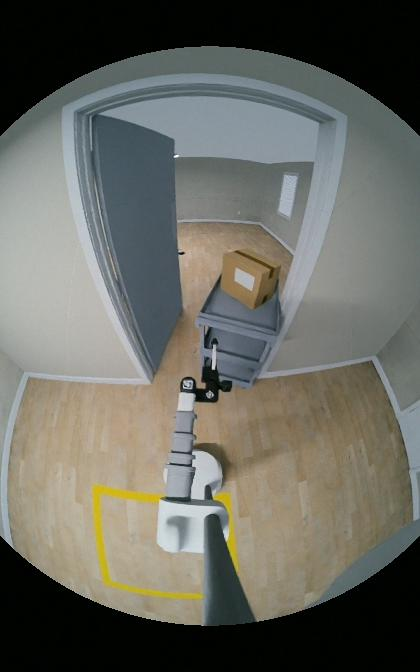

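Request:
move(blocking=false, cameras=[], r1={"joints":{"gripper_m":0.11}})

Request:
wait(seconds=1.8, cameras=[])

Request:
move(blocking=false, cameras=[], r1={"base":{"translate_m":0.1},"contact_limits":{"translate_m":0.1},"pace":"slow"})

Request:
wait(seconds=3, cameras=["r1_head_camera","r1_wrist_camera"])

Scene clock: 1441.90 s.
move: r1 moving
r1.base_odometry: x=+0.424 y=+1.594 heading=+2.854
r1.turned_by_wheels: +0.000
r1.turned_by_imu: -0.001
r1.base_tilt: forward=-1.6 right=+1.3
r1.lidar_m: 0.73 0.89 1.07 2.23 2.25 2.10 1.95 2.00 2.53 2.50 1.38 0.73
r1.base_status: not commanded
r1.joint_positions: lift_m=+0.690 arm_m=+0.200 wrist_yaw_rad=-0.002 wrist_pitch_rad=+0.003 wrist_roll_rad=+1.569 gripper_m=+0.005
r1.joint_status: gripper_m moving
r1.measured_speeds: all 0
r1.motor_effort: lift_m=+20(20) arm_m=-4(4) wheel_0=-2(2) wheel_1=-3(3) wheel_2=-1(1)
r1.servo_current: wrist_yaw_rad=39(52) wrist_pitch_rad=46(46) wrist_roll_rad=39(72) gripper_m=72(78)
r1.contact_limits: translate_m 0.6
r1.hand_pose: x=+0.6591 y=-0.0881 z=+0.8671 quat_wxyz=(+0.708, +0.706, +0.000, -0.002) (m; r1's base frame)
r1.wrist_depth_mm: - - 661 597 351 - - / - - 574 564 - - - / - - 647 621 - - - / - - 741 707 - - - / - - - - - 1983 - / - - 1464 202 407 439 433 / - 132 158 162 146 - -
r2.base_odometry: x=-2.133 y=-1.750 heading=-1.447
r2.turned_by_wheels: +0.000
r2.turned_by_imu: +0.002
r2.base_tilt: forward=-0.7 right=+0.0
r2.lidar_m: 0.89 3.34 3.63 4.36 3.77 1.80 1.43 1.40 1.53 1.51 1.41 0.83
r2.base_status: not commanded
r2.joint_positions: lift_m=+0.600 arm_m=+0.540 wrist_yaw_rad=-0.478 wrist_pitch_rad=+0.002 wrist_roll_rad=+0.000 gripper_m=-0.019
r2.joint_status: not commanded
r2.measured_speeds: all 0
r2.motor_effort: lift_m=+15(15) arm_m=-9(10) wheel_0=+29(29) wheel_1=+9(9) wheel_2=+30(30)
r2.servo_current: wrist_yaw_rad=124(143) wrist_pitch_rad=46(46) wrist_roll_rad=33(52) gripper_m=91(91)
r2.contact_limits: arm_m 0.3; translate_m 1
r2.hand_pose: x=+0.9271 y=-0.2103 z=+0.7780 quat_wxyz=(+0.972, +0.000, +0.001, -0.237) (m; r2's base frame)
r2.wrist_depth_mm: - - - - 154 187 222 / - - - - 155 187 231 / - - - - 156 178 223 / - - - 165 157 176 158 / - - - 175 157 191 228 / - - 183 182 158 191 238 / 1808 1537 1661 - 133 200 233
pictures: none
No camera images: "cameras" was empty.

Scene clock: 1443.43 s.
earlier move: r1 done
r1.base_odometry: x=+0.424 y=+1.594 heading=+2.854
r1.turned_by_wheels: +0.000
r1.turned_by_imu: +0.000
r1.base_tilt: forward=-1.6 right=+1.2
r1.lidar_m: 0.74 0.90 1.06 2.23 2.27 2.10 1.93 2.01 2.50 2.50 1.38 0.74
r1.base_status: not commanded
r1.joint_positions: lift_m=+0.690 arm_m=+0.200 wrist_yaw_rad=-0.002 wrist_pitch_rad=+0.003 wrist_roll_rad=+1.569 gripper_m=+0.110
r1.joint_status: all done
r1.measured_speeds: all 0
r1.motor_effort: lift_m=+20(20) arm_m=-4(4) wheel_0=-2(3) wheel_1=-3(3) wheel_2=-1(1)
r1.servo_current: wrist_yaw_rad=59(72) wrist_pitch_rad=52(59) wrist_roll_rad=33(72) gripper_m=39(91)
r1.contact_limits: translate_m 0.6
r1.hand_pose: x=+0.6591 y=-0.0881 z=+0.8671 quat_wxyz=(+0.708, +0.706, +0.000, -0.002) (m; r1's base frame)
r1.wrist_depth_mm: - - 661 591 351 - - / - - 574 559 - - - / - - 640 615 - - - / - - 741 699 - - - / - - - - - 1921 - / - - - - 195 430 433 / - - - 136 - - -
r2.base_odometry: x=-2.133 y=-1.750 heading=-1.447
r2.turned_by_wheels: +0.000
r2.turned_by_imu: +0.000
r2.base_tilt: forward=-0.6 right=+0.0
r2.lidar_m: 0.90 3.34 3.64 4.37 3.72 1.82 1.43 1.37 1.52 1.48 1.37 0.81
r2.base_status: not commanded
r2.joint_positions: lift_m=+0.600 arm_m=+0.540 wrist_yaw_rad=-0.478 wrist_pitch_rad=+0.002 wrist_roll_rad=+0.000 gripper_m=-0.019
r2.joint_status: not commanded
r2.measured_speeds: all 0
r2.on_its_own: wrist_yaw_rad is at rest, and its servo_current (137 mA) is outside its rest range (0 to 104 mA)
r2.motor_effort: lift_m=+15(15) arm_m=-9(10) wheel_0=+29(29) wheel_1=+9(9) wheel_2=+30(30)
r2.servo_current: wrist_yaw_rad=137(143) wrist_pitch_rad=39(46) wrist_roll_rad=46(65) gripper_m=91(98)
r2.contact_limits: arm_m 0.3; translate_m 1
r2.hand_pose: x=+0.9271 y=-0.2103 z=+0.7780 quat_wxyz=(+0.972, +0.000, +0.001, -0.237) (m; r2's base frame)
r2.wrist_depth_mm: - - - - 154 187 223 / - - - - 155 189 230 / - - - - 156 178 223 / - - - 165 157 176 157 / - - - 175 158 191 228 / - - 183 182 158 193 238 / 1756 1576 1661 - 133 200 234
wait: 1.53 of 1.8 s (r1 has come to rest)
pictures: none
No camera images: "cameras" was empty.

Scene clock: 1443.93 s.
move: r1 moving
r1.base_odometry: x=+0.412 y=+1.597 heading=+2.855
r1.turned_by_wheels: +0.000
r1.turned_by_imu: +0.000
r1.base_tilt: forward=-1.6 right=+1.3
r1.lidar_m: 0.74 0.88 1.04 2.22 2.25 2.12 1.96 2.00 2.54 2.47 1.35 0.73
r1.base_status: translate_m moving
r1.joint_positions: lift_m=+0.690 arm_m=+0.200 wrist_yaw_rad=-0.002 wrist_pitch_rad=+0.003 wrist_roll_rad=+1.569 gripper_m=+0.110
r1.joint_status: not commanded
r1.measured_speeds: translate_m=+0.049 strafe_m=-0.001 rotate_rad=-0.002 lift_m=+0.000 arm_m=+0.000 wrist_yaw_rad=+0.000 wrist_pitch_rad=+0.000 wrist_roll_rad=+0.000
r1.motor_effort: lift_m=+20(20) arm_m=-4(4) wheel_0=+6(6) wheel_1=+5(6) wheel_2=-5(8)
r1.servo_current: wrist_yaw_rad=52(59) wrist_pitch_rad=46(52) wrist_roll_rad=59(59) gripper_m=39(52)
r1.contact_limits: translate_m 0.1
r1.hand_pose: x=+0.6591 y=-0.0881 z=+0.8671 quat_wxyz=(+0.708, +0.706, +0.000, -0.002) (m; r1's base frame)
r1.wrist_depth_mm: - - 640 580 342 - - / - - 559 554 - - - / - - 634 615 - - - / - - 732 699 960 - - / - - - - - 1808 - / - - - - 195 415 427 / - - - 136 - - -
r2.base_odometry: x=-2.133 y=-1.750 heading=-1.447
r2.turned_by_wheels: +0.000
r2.turned_by_imu: +0.000
r2.base_tilt: forward=-0.7 right=+0.0
r2.lidar_m: 0.86 3.31 3.63 4.39 3.74 1.78 1.41 1.40 1.51 1.48 1.39 0.82
r2.base_status: not commanded
r2.joint_positions: lift_m=+0.600 arm_m=+0.540 wrist_yaw_rad=-0.478 wrist_pitch_rad=+0.002 wrist_roll_rad=+0.000 gripper_m=-0.019
r2.joint_status: not commanded
r2.measured_speeds: all 0
r2.motor_effort: lift_m=+15(15) arm_m=-10(10) wheel_0=+29(29) wheel_1=+9(9) wheel_2=+30(30)
r2.servo_current: wrist_yaw_rad=130(143) wrist_pitch_rad=39(39) wrist_roll_rad=39(59) gripper_m=91(91)
r2.contact_limits: arm_m 0.3; translate_m 1
r2.hand_pose: x=+0.9271 y=-0.2103 z=+0.7780 quat_wxyz=(+0.972, +0.000, +0.001, -0.237) (m; r2's base frame)
r2.wrist_depth_mm: - - - - 154 188 222 / - - - - 155 188 231 / - - - - 156 177 223 / - - - 164 157 176 157 / - - - 174 158 191 228 / - - 183 182 158 192 237 / 1756 1576 1618 - 134 200 234
pictures: none
No camera images: "cameras" was empty.

Scene clock: 1445.73 s.
earlier move: r1 done
r1.base_odometry: x=+0.328 y=+1.622 heading=+2.855
r1.turned_by_wheels: +0.000
r1.turned_by_imu: +0.000
r1.base_tilt: forward=-1.5 right=+1.3
r1.lidar_m: 0.66 0.82 0.94 1.97 2.26 2.23 2.03 2.09 2.66 2.49 1.23 0.64
r1.base_status: done
r1.joint_positions: lift_m=+0.690 arm_m=+0.200 wrist_yaw_rad=-0.002 wrist_pitch_rad=+0.003 wrist_roll_rad=+1.569 gripper_m=+0.110
r1.joint_status: not commanded
r1.measured_speeds: all 0
r1.motor_effort: lift_m=+20(20) arm_m=-4(4) wheel_0=+3(8) wheel_1=+2(6) wheel_2=-1(8)
r1.servo_current: wrist_yaw_rad=33(65) wrist_pitch_rad=39(52) wrist_roll_rad=46(72) gripper_m=39(52)
r1.contact_limits: translate_m 0.1
r1.hand_pose: x=+0.6591 y=-0.0881 z=+0.8671 quat_wxyz=(+0.708, +0.706, +0.000, -0.002) (m; r1's base frame)
r1.wrist_depth_mm: - 512 484 254 257 - - / - 521 496 209 264 - - / - - 559 539 276 - - / - - 640 609 286 - - / - - - - 298 1808 - / - - - - 195 347 1138 / - 172 - 136 324 327 330
r2.base_odometry: x=-2.133 y=-1.750 heading=-1.447
r2.turned_by_wheels: +0.000
r2.turned_by_imu: +0.000
r2.base_tilt: forward=-0.6 right=+0.0
r2.lidar_m: 0.87 3.34 3.62 4.37 3.77 1.80 1.41 1.40 1.54 1.51 1.38 0.83
r2.base_status: not commanded
r2.joint_positions: lift_m=+0.600 arm_m=+0.540 wrist_yaw_rad=-0.478 wrist_pitch_rad=+0.002 wrist_roll_rad=+0.000 gripper_m=-0.019
r2.joint_status: not commanded
r2.measured_speeds: all 0
r2.on_its_own: wrist_yaw_rad is at rest, and its servo_current (137 mA) is outside its rest range (0 to 104 mA)
r2.motor_effort: lift_m=+15(15) arm_m=-9(10) wheel_0=+28(29) wheel_1=+9(9) wheel_2=+30(30)
r2.servo_current: wrist_yaw_rad=137(143) wrist_pitch_rad=39(46) wrist_roll_rad=33(59) gripper_m=91(98)
r2.contact_limits: arm_m 0.3; translate_m 1
r2.hand_pose: x=+0.9271 y=-0.2103 z=+0.7780 quat_wxyz=(+0.972, +0.000, +0.001, -0.237) (m; r2's base frame)
r2.wrist_depth_mm: - - - - 154 187 222 / - - - - 155 188 231 / - - - - 156 177 224 / - - - 165 157 175 157 / - - - 174 158 191 228 / - - 183 182 158 191 238 / 1756 1537 1708 - 133 201 234
wait: 1.80 of 3 s (r1 has come to rest)
pictures: r1_head_camera, r1_wrist_camera
Images, in order (width x height): r1_head_camera 420x560, r1_wrist_camera 616x392.

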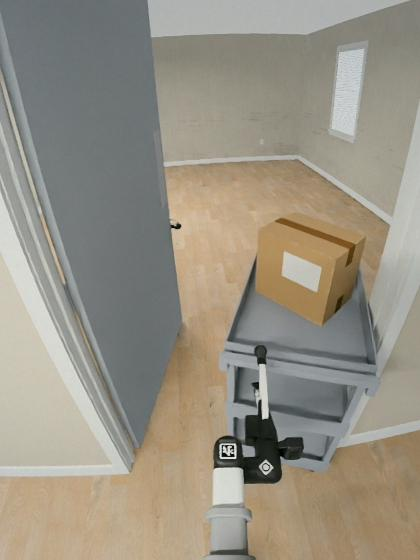

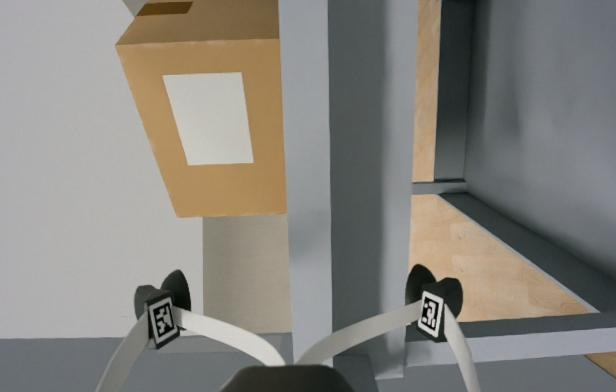

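Request:
move(blocking=false, cameras=[], r1={"joints":{"arm_m":0.22,"gripper_m":-0.025}})

Request:
wait(seconds=2, cameras=["r1_head_camera"])

Request:
move(blocking=false, cameras=[], r1={"base":{"translate_m":-0.15,"strafe_m":0.02},"contact_limits":{"translate_m":0.6},"pace":"slow"})

Request:
wait(seconds=3, cameras=["r1_head_camera"])

Scene clock: 1453.13 s.
move: r1 moving
r1.base_odometry: x=+0.328 y=+1.622 heading=+2.855
r1.turned_by_wheels: +0.000
r1.turned_by_imu: +0.000
r1.base_tilt: forward=-1.6 right=+1.3
r1.lidar_m: 0.64 0.81 0.91 1.99 2.26 2.24 2.04 2.11 2.66 2.48 1.21 0.63
r1.base_status: not commanded
r1.joint_positions: lift_m=+0.690 arm_m=+0.220 wrist_yaw_rad=-0.002 wrist_pitch_rad=+0.003 wrist_roll_rad=+1.569 gripper_m=+0.095
r1.joint_status: arm_m moving; gripper_m moving
r1.measured_speeds: all 0
r1.motor_effort: lift_m=+20(20) arm_m=+5(8) wheel_0=+2(3) wheel_1=+2(2) wheel_2=-1(2)
r1.servo_current: wrist_yaw_rad=72(72) wrist_pitch_rad=46(46) wrist_roll_rad=39(59) gripper_m=85(85)
r1.contact_limits: translate_m 0.1
r1.hand_pose: x=+0.6790 y=-0.0881 z=+0.8671 quat_wxyz=(+0.708, +0.706, +0.000, -0.002) (m; r1's base frame)
r1.wrist_depth_mm: - 473 449 234 239 - - / - 492 484 191 248 - - / - - 549 254 256 - - / - - 621 591 263 - - / - - - - 274 1808 - / - - 212 - 190 1576 1281 / - 144 1229 140 304 307 310
r2.base_odometry: x=-2.133 y=-1.750 heading=-1.447
r2.turned_by_wheels: +0.000
r2.turned_by_imu: +0.001
r2.base_tilt: forward=-0.6 right=+0.0
r2.lidar_m: 0.88 3.34 3.65 4.38 3.78 1.77 1.42 1.37 1.52 1.50 1.38 0.82
r2.base_status: not commanded
r2.joint_positions: lift_m=+0.600 arm_m=+0.540 wrist_yaw_rad=-0.478 wrist_pitch_rad=+0.002 wrist_roll_rad=+0.000 gripper_m=-0.019
r2.joint_status: not commanded
r2.measured_speeds: all 0
r2.motor_effort: lift_m=+15(15) arm_m=-9(9) wheel_0=+29(29) wheel_1=+9(9) wheel_2=+30(30)
r2.servo_current: wrist_yaw_rad=124(137) wrist_pitch_rad=39(46) wrist_roll_rad=59(59) gripper_m=91(98)
r2.contact_limits: arm_m 0.3; translate_m 1
r2.hand_pose: x=+0.9271 y=-0.2103 z=+0.7780 quat_wxyz=(+0.972, +0.000, +0.001, -0.237) (m; r2's base frame)
r2.wrist_depth_mm: - - - - 154 187 222 / - - - - 155 189 233 / - - - - 156 177 224 / - - - 165 157 176 157 / - - - 174 158 191 229 / - - 183 182 158 192 237 / 1756 1537 1661 - 133 201 233
pictures: none
No camera images: "cameras" was empty.

Scene clock: 1454.70 s.
earlier move: r1 done
r1.base_odometry: x=+0.328 y=+1.622 heading=+2.854
r1.turned_by_wheels: +0.000
r1.turned_by_imu: +0.000
r1.base_tilt: forward=-1.5 right=+1.3
r1.lidar_m: 0.67 0.82 0.95 2.02 2.26 2.22 2.05 2.10 2.64 2.47 1.19 0.65
r1.base_status: not commanded
r1.joint_positions: lift_m=+0.690 arm_m=+0.220 wrist_yaw_rad=-0.002 wrist_pitch_rad=+0.006 wrist_roll_rad=+1.569 gripper_m=-0.024
r1.joint_status: all done
r1.measured_speeds: all 0
r1.motor_effort: lift_m=+20(20) arm_m=+3(8) wheel_0=+1(3) wheel_1=+1(2) wheel_2=-1(2)
r1.servo_current: wrist_yaw_rad=46(72) wrist_pitch_rad=46(52) wrist_roll_rad=52(72) gripper_m=78(189)
r1.contact_limits: translate_m 0.1
r1.hand_pose: x=+0.6791 y=-0.0881 z=+0.8665 quat_wxyz=(+0.708, +0.706, +0.001, -0.003) (m; r1's base frame)
r1.wrist_depth_mm: - 439 449 230 233 - - / - 492 480 186 242 - - / - - 539 247 251 - - / - - 621 255 262 - - / - - - - 273 1756 - / - - 208 202 179 1618 1229 / - 138 - 134 293 137 309
r2.base_odometry: x=-2.133 y=-1.750 heading=-1.447
r2.turned_by_wheels: +0.000
r2.turned_by_imu: +0.000
r2.base_tilt: forward=-0.7 right=+0.0
r2.lidar_m: 0.86 3.34 3.64 4.39 3.72 1.82 1.41 1.41 1.50 1.51 1.38 0.83
r2.base_status: not commanded
r2.joint_positions: lift_m=+0.600 arm_m=+0.540 wrist_yaw_rad=-0.478 wrist_pitch_rad=+0.002 wrist_roll_rad=+0.000 gripper_m=-0.019
r2.joint_status: not commanded
r2.measured_speeds: all 0
r2.on_its_own: wrist_yaw_rad is at rest, and its servo_current (117 mA) is outside its rest range (0 to 104 mA)
r2.motor_effort: lift_m=+15(15) arm_m=-9(10) wheel_0=+29(29) wheel_1=+9(10) wheel_2=+30(30)
r2.servo_current: wrist_yaw_rad=117(137) wrist_pitch_rad=46(46) wrist_roll_rad=59(59) gripper_m=91(98)
r2.contact_limits: arm_m 0.3; translate_m 1
r2.hand_pose: x=+0.9271 y=-0.2103 z=+0.7780 quat_wxyz=(+0.972, +0.000, +0.001, -0.237) (m; r2's base frame)
r2.wrist_depth_mm: - - - - 154 187 222 / - - - - 155 188 231 / - - - - 156 177 224 / - - - 164 157 176 157 / - - - 174 158 190 228 / - - 183 182 158 191 238 / 1756 1537 1661 - 133 201 232
wait: 1.57 of 2 s (r1 has come to rest)
pictures: r1_head_camera
Images, in order (width x height): r1_head_camera 420x560.

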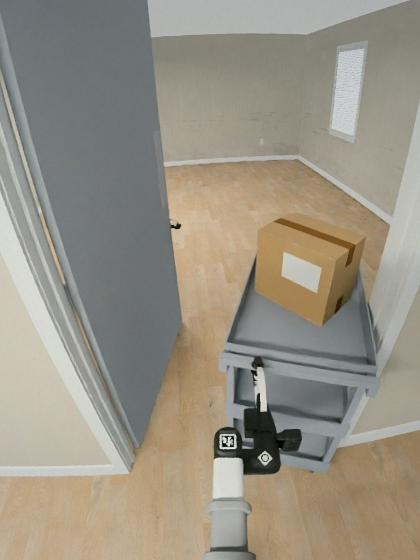

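Scene clock: 1455.20 s.
move: r1 moving
r1.base_odometry: x=+0.339 y=+1.617 heading=+2.854
r1.turned_by_wheels: +0.000
r1.turned_by_imu: +0.000
r1.base_tilt: forward=-1.6 right=+1.2
r1.lidar_m: 0.68 0.79 0.96 2.04 2.25 2.20 2.03 2.10 2.64 2.49 1.21 0.64
r1.base_status: translate_m moving; strafe_m moving
r1.joint_positions: lift_m=+0.690 arm_m=+0.220 wrist_yaw_rad=-0.002 wrist_pitch_rad=+0.006 wrist_roll_rad=+1.569 gripper_m=-0.024
r1.joint_status: not commanded
r1.measured_speeds: translate_m=-0.048 strafe_m=+0.007 rotate_rad=+0.001 lift_m=+0.000 arm_m=+0.000 wrist_yaw_rad=+0.000 wrist_pitch_rad=+0.000 wrist_roll_rad=+0.000
r1.motor_effort: lift_m=+20(20) arm_m=-1(3) wheel_0=-7(9) wheel_1=-2(5) wheel_2=+6(6)
r1.servo_current: wrist_yaw_rad=52(59) wrist_pitch_rad=52(52) wrist_roll_rad=59(59) gripper_m=91(91)
r1.contact_limits: translate_m 0.6
r1.hand_pose: x=+0.6791 y=-0.0881 z=+0.8665 quat_wxyz=(+0.708, +0.706, +0.001, -0.003) (m; r1's base frame)
r1.wrist_depth_mm: - 445 449 232 236 - - / - 484 480 187 244 - - / - - 539 248 253 - - / - - 621 257 264 - - / - - - - 274 1756 - / - - 208 201 179 1661 1229 / - 138 161 133 294 136 306
r2.base_odometry: x=-2.133 y=-1.750 heading=-1.447
r2.turned_by_wheels: +0.000
r2.turned_by_imu: +0.000
r2.base_tilt: forward=-0.7 right=+0.0
r2.lidar_m: 0.86 3.33 3.63 4.37 3.77 1.84 1.42 1.39 1.50 1.51 1.38 0.83
r2.base_status: not commanded
r2.joint_positions: lift_m=+0.600 arm_m=+0.540 wrist_yaw_rad=-0.478 wrist_pitch_rad=+0.002 wrist_roll_rad=+0.000 gripper_m=-0.019
r2.joint_status: not commanded
r2.measured_speeds: all 0
r2.motor_effort: lift_m=+15(15) arm_m=-10(10) wheel_0=+29(29) wheel_1=+9(9) wheel_2=+30(30)
r2.servo_current: wrist_yaw_rad=130(137) wrist_pitch_rad=39(46) wrist_roll_rad=39(59) gripper_m=91(98)
r2.contact_limits: arm_m 0.3; translate_m 1
r2.hand_pose: x=+0.9271 y=-0.2103 z=+0.7780 quat_wxyz=(+0.972, +0.000, +0.001, -0.237) (m; r2's base frame)
r2.wrist_depth_mm: - - - - 154 187 222 / - - - - 155 187 231 / - - - - 156 177 223 / - - - 165 157 176 157 / - - - 174 158 190 228 / - - 183 182 158 191 238 / 1708 1576 1661 - 133 201 232
pictures: none
No camera images: "cameras" was empty.

Scene clock: 1457.50 s.
earlier move: r1 done
r1.base_odometry: x=+0.466 y=+1.560 heading=+2.854
r1.turned_by_wheels: +0.000
r1.turned_by_imu: +0.000
r1.base_tilt: forward=-1.5 right=+1.2
r1.lidar_m: 0.65 0.94 1.11 2.20 2.23 2.07 1.89 1.94 2.46 2.52 1.46 0.67
r1.base_status: done
r1.joint_positions: lift_m=+0.690 arm_m=+0.220 wrist_yaw_rad=-0.002 wrist_pitch_rad=+0.006 wrist_roll_rad=+1.569 gripper_m=-0.024
r1.joint_status: not commanded
r1.measured_speeds: all 0
r1.motor_effort: lift_m=+20(20) arm_m=-4(4) wheel_0=-5(9) wheel_1=-1(6) wheel_2=+2(7)
r1.servo_current: wrist_yaw_rad=46(72) wrist_pitch_rad=39(59) wrist_roll_rad=46(65) gripper_m=78(91)
r1.contact_limits: translate_m 0.6
r1.hand_pose: x=+0.6791 y=-0.0881 z=+0.8665 quat_wxyz=(+0.708, +0.706, +0.001, -0.003) (m; r1's base frame)
r1.wrist_depth_mm: - - 627 257 258 - - / - 488 484 262 262 - - / - - 530 265 267 - - / - - 580 210 271 - - / - - 661 212 276 1863 - / - - 208 200 178 1756 1229 / - 138 175 132 283 291 304
r2.base_odometry: x=-2.133 y=-1.750 heading=-1.447
r2.turned_by_wheels: +0.000
r2.turned_by_imu: +0.000
r2.base_tilt: forward=-0.7 right=+0.0
r2.lidar_m: 0.84 3.34 3.62 4.40 3.77 1.81 1.43 1.38 1.53 1.50 1.37 0.82
r2.base_status: not commanded
r2.joint_positions: lift_m=+0.600 arm_m=+0.540 wrist_yaw_rad=-0.478 wrist_pitch_rad=+0.002 wrist_roll_rad=+0.000 gripper_m=-0.019
r2.joint_status: not commanded
r2.measured_speeds: all 0
r2.on_its_own: wrist_yaw_rad is at rest, and its servo_current (130 mA) is outside its rest range (0 to 104 mA)
r2.motor_effort: lift_m=+15(15) arm_m=-9(10) wheel_0=+29(29) wheel_1=+9(9) wheel_2=+30(30)
r2.servo_current: wrist_yaw_rad=130(143) wrist_pitch_rad=39(46) wrist_roll_rad=46(72) gripper_m=85(98)
r2.contact_limits: arm_m 0.3; translate_m 1
r2.hand_pose: x=+0.9271 y=-0.2103 z=+0.7780 quat_wxyz=(+0.972, +0.000, +0.001, -0.237) (m; r2's base frame)
r2.wrist_depth_mm: - - - - 154 187 222 / - - - - 155 187 231 / - - - - 156 178 224 / - - - 165 157 176 158 / - - - 174 158 191 228 / - - 183 182 158 191 238 / 1756 1537 1661 - 133 200 233
wait: 2.30 of 3 s (r1 has come to rest)
pictures: r1_head_camera
Images, in order (width x height): r1_head_camera 420x560.

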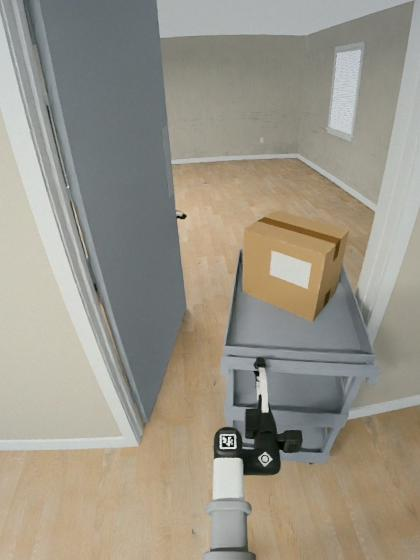

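Request:
move(r1={"base":{"translate_m":-0.3,"strafe_m":0.03},"pace":"slow","contact_limits":{"translate_m":0.6}}, blocking=false, cameras=[])

Request:
wait(seconds=6, cameras=["r1_head_camera","r1_head_left_camera","r1_head_right_camera"])

Scene clock: 1482.27 s.
move: r1 moving
r1.base_odometry: x=+0.477 y=+1.555 heading=+2.854
r1.turned_by_wheels: +0.000
r1.turned_by_imu: -0.002
r1.base_tilt: forward=-1.6 right=+1.3
r1.lidar_m: 0.65 0.91 1.12 2.18 2.24 2.06 1.87 1.95 2.45 2.50 1.48 0.66
r1.base_status: translate_m moving; strafe_m moving
r1.joint_positions: lift_m=+0.690 arm_m=+0.220 wrist_yaw_rad=-0.002 wrist_pitch_rad=+0.006 wrist_roll_rad=+1.569 gripper_m=-0.024
r1.joint_status: not commanded
r1.measured_speeds: translate_m=-0.049 strafe_m=+0.005 rotate_rad=-0.001 lift_m=+0.000 arm_m=+0.000 wrist_yaw_rad=+0.000 wrist_pitch_rad=+0.000 wrist_roll_rad=+0.000
r1.motor_effort: lift_m=+20(20) arm_m=-3(4) wheel_0=-7(9) wheel_1=-6(6) wheel_2=+5(7)
r1.servo_current: wrist_yaw_rad=52(59) wrist_pitch_rad=46(52) wrist_roll_rad=33(59) gripper_m=72(85)
r1.contact_limits: translate_m 0.6
r1.hand_pose: x=+0.6791 y=-0.0881 z=+0.8665 quat_wxyz=(+0.708, +0.706, +0.001, -0.003) (m; r1's base frame)
r1.wrist_depth_mm: - - 654 258 260 - - / - 496 488 262 263 - - / - - 525 264 267 - - / - - 574 209 270 - - / - - 640 213 274 1921 - / - - 207 201 178 1708 1229 / - 138 175 132 285 293 304
r2.base_odometry: x=-2.133 y=-1.750 heading=-1.447
r2.turned_by_wheels: +0.000
r2.turned_by_imu: +0.003
r2.base_tilt: forward=-0.7 right=+0.0
r2.lidar_m: 0.88 3.33 3.65 4.37 3.75 1.82 1.43 1.39 1.54 1.49 1.39 0.81
r2.base_status: not commanded
r2.joint_positions: lift_m=+0.600 arm_m=+0.540 wrist_yaw_rad=-0.478 wrist_pitch_rad=+0.002 wrist_roll_rad=+0.000 gripper_m=-0.019
r2.joint_status: not commanded
r2.measured_speeds: all 0
r2.motor_effort: lift_m=+15(15) arm_m=-10(10) wheel_0=+29(29) wheel_1=+9(9) wheel_2=+30(30)
r2.servo_current: wrist_yaw_rad=130(143) wrist_pitch_rad=33(46) wrist_roll_rad=46(52) gripper_m=91(98)
r2.contact_limits: arm_m 0.3; translate_m 1
r2.hand_pose: x=+0.9271 y=-0.2103 z=+0.7780 quat_wxyz=(+0.972, +0.000, +0.001, -0.237) (m; r2's base frame)
r2.wrist_depth_mm: - - - - 154 187 222 / - - - - 155 189 232 / - - - - 156 178 223 / - - - 164 157 176 157 / - - - 175 157 191 228 / - - 183 182 158 192 237 / 1708 1537 1661 - 133 200 232
pictures: none
No camera images: "cameras" was empty.

Scene clock: 1486.07 s.
earlier move: r1 done
r1.base_odometry: x=+0.745 y=+1.446 heading=+2.854
r1.turned_by_wheels: +0.000
r1.turned_by_imu: +0.000
r1.base_tilt: forward=-1.6 right=+1.3
r1.lidar_m: 0.64 1.19 1.51 2.13 2.15 1.75 1.61 1.61 2.07 2.56 1.92 0.71
r1.base_status: done
r1.joint_positions: lift_m=+0.690 arm_m=+0.220 wrist_yaw_rad=-0.002 wrist_pitch_rad=+0.006 wrist_roll_rad=+1.569 gripper_m=-0.024
r1.joint_status: not commanded
r1.measured_speeds: all 0
r1.motor_effort: lift_m=+20(20) arm_m=-3(4) wheel_0=-3(9) wheel_1=-3(7) wheel_2=+1(7)
r1.servo_current: wrist_yaw_rad=39(72) wrist_pitch_rad=59(59) wrist_roll_rad=39(72) gripper_m=85(91)
r1.contact_limits: translate_m 0.6
r1.hand_pose: x=+0.6791 y=-0.0881 z=+0.8665 quat_wxyz=(+0.708, +0.706, +0.001, -0.003) (m; r1's base frame)
r1.wrist_depth_mm: - - - - 309 1808 - / - - - 237 301 1756 - / - - 525 232 294 - - / - - 549 227 289 - - / - - 585 222 281 - - / - - 208 201 179 - - / - 138 176 132 268 - -
r2.base_odometry: x=-2.133 y=-1.750 heading=-1.447
r2.turned_by_wheels: +0.000
r2.turned_by_imu: +0.001
r2.base_tilt: forward=-0.6 right=+0.0
r2.lidar_m: 0.88 3.36 3.64 4.36 3.73 1.79 1.41 1.39 1.50 1.52 1.38 0.83
r2.base_status: not commanded
r2.joint_positions: lift_m=+0.600 arm_m=+0.540 wrist_yaw_rad=-0.478 wrist_pitch_rad=+0.002 wrist_roll_rad=+0.000 gripper_m=-0.019
r2.joint_status: not commanded
r2.measured_speeds: all 0
r2.on_its_own: wrist_yaw_rad is at rest, and its servo_current (124 mA) is outside its rest range (0 to 104 mA)
r2.motor_effort: lift_m=+15(15) arm_m=-9(10) wheel_0=+28(29) wheel_1=+9(9) wheel_2=+30(30)
r2.servo_current: wrist_yaw_rad=124(150) wrist_pitch_rad=39(46) wrist_roll_rad=33(65) gripper_m=91(98)
r2.contact_limits: arm_m 0.3; translate_m 1
r2.hand_pose: x=+0.9271 y=-0.2103 z=+0.7780 quat_wxyz=(+0.972, +0.000, +0.001, -0.237) (m; r2's base frame)
r2.wrist_depth_mm: - - - - 154 187 222 / - - - - 155 188 231 / - - - - 156 177 223 / - - - - 157 176 157 / - - - 175 158 191 228 / - - 183 182 158 191 239 / 1708 1576 1661 - 133 201 234
wait: 3.80 of 6 s (r1 has come to rest)
pictures: r1_head_camera, r1_head_left_camera, r1_head_right_camera
Images, in order (width x height): r1_head_camera 420x560, r1_head_left_camera 420x672, r1_head_right_camera 420x672.

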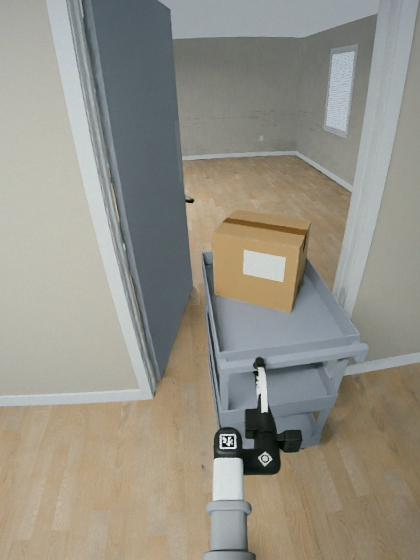

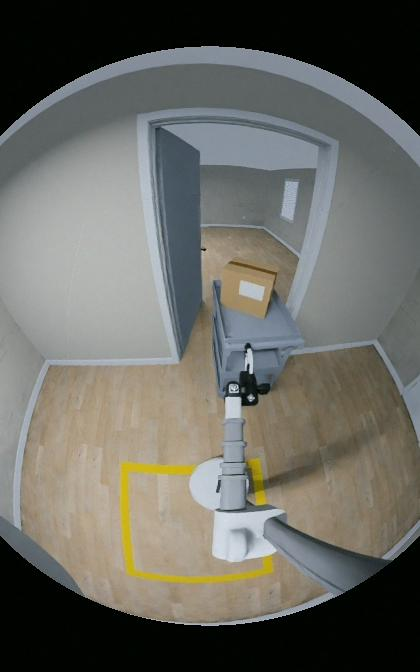

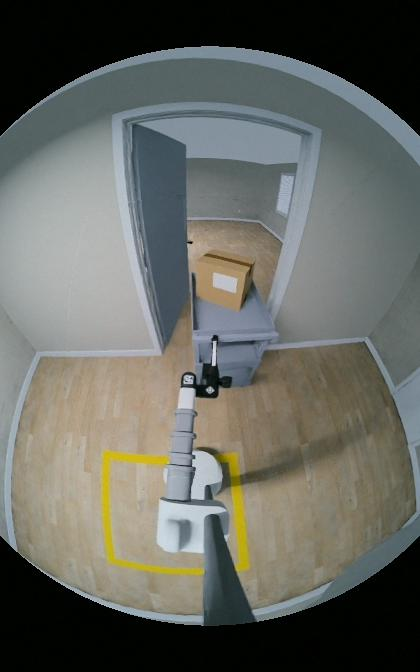

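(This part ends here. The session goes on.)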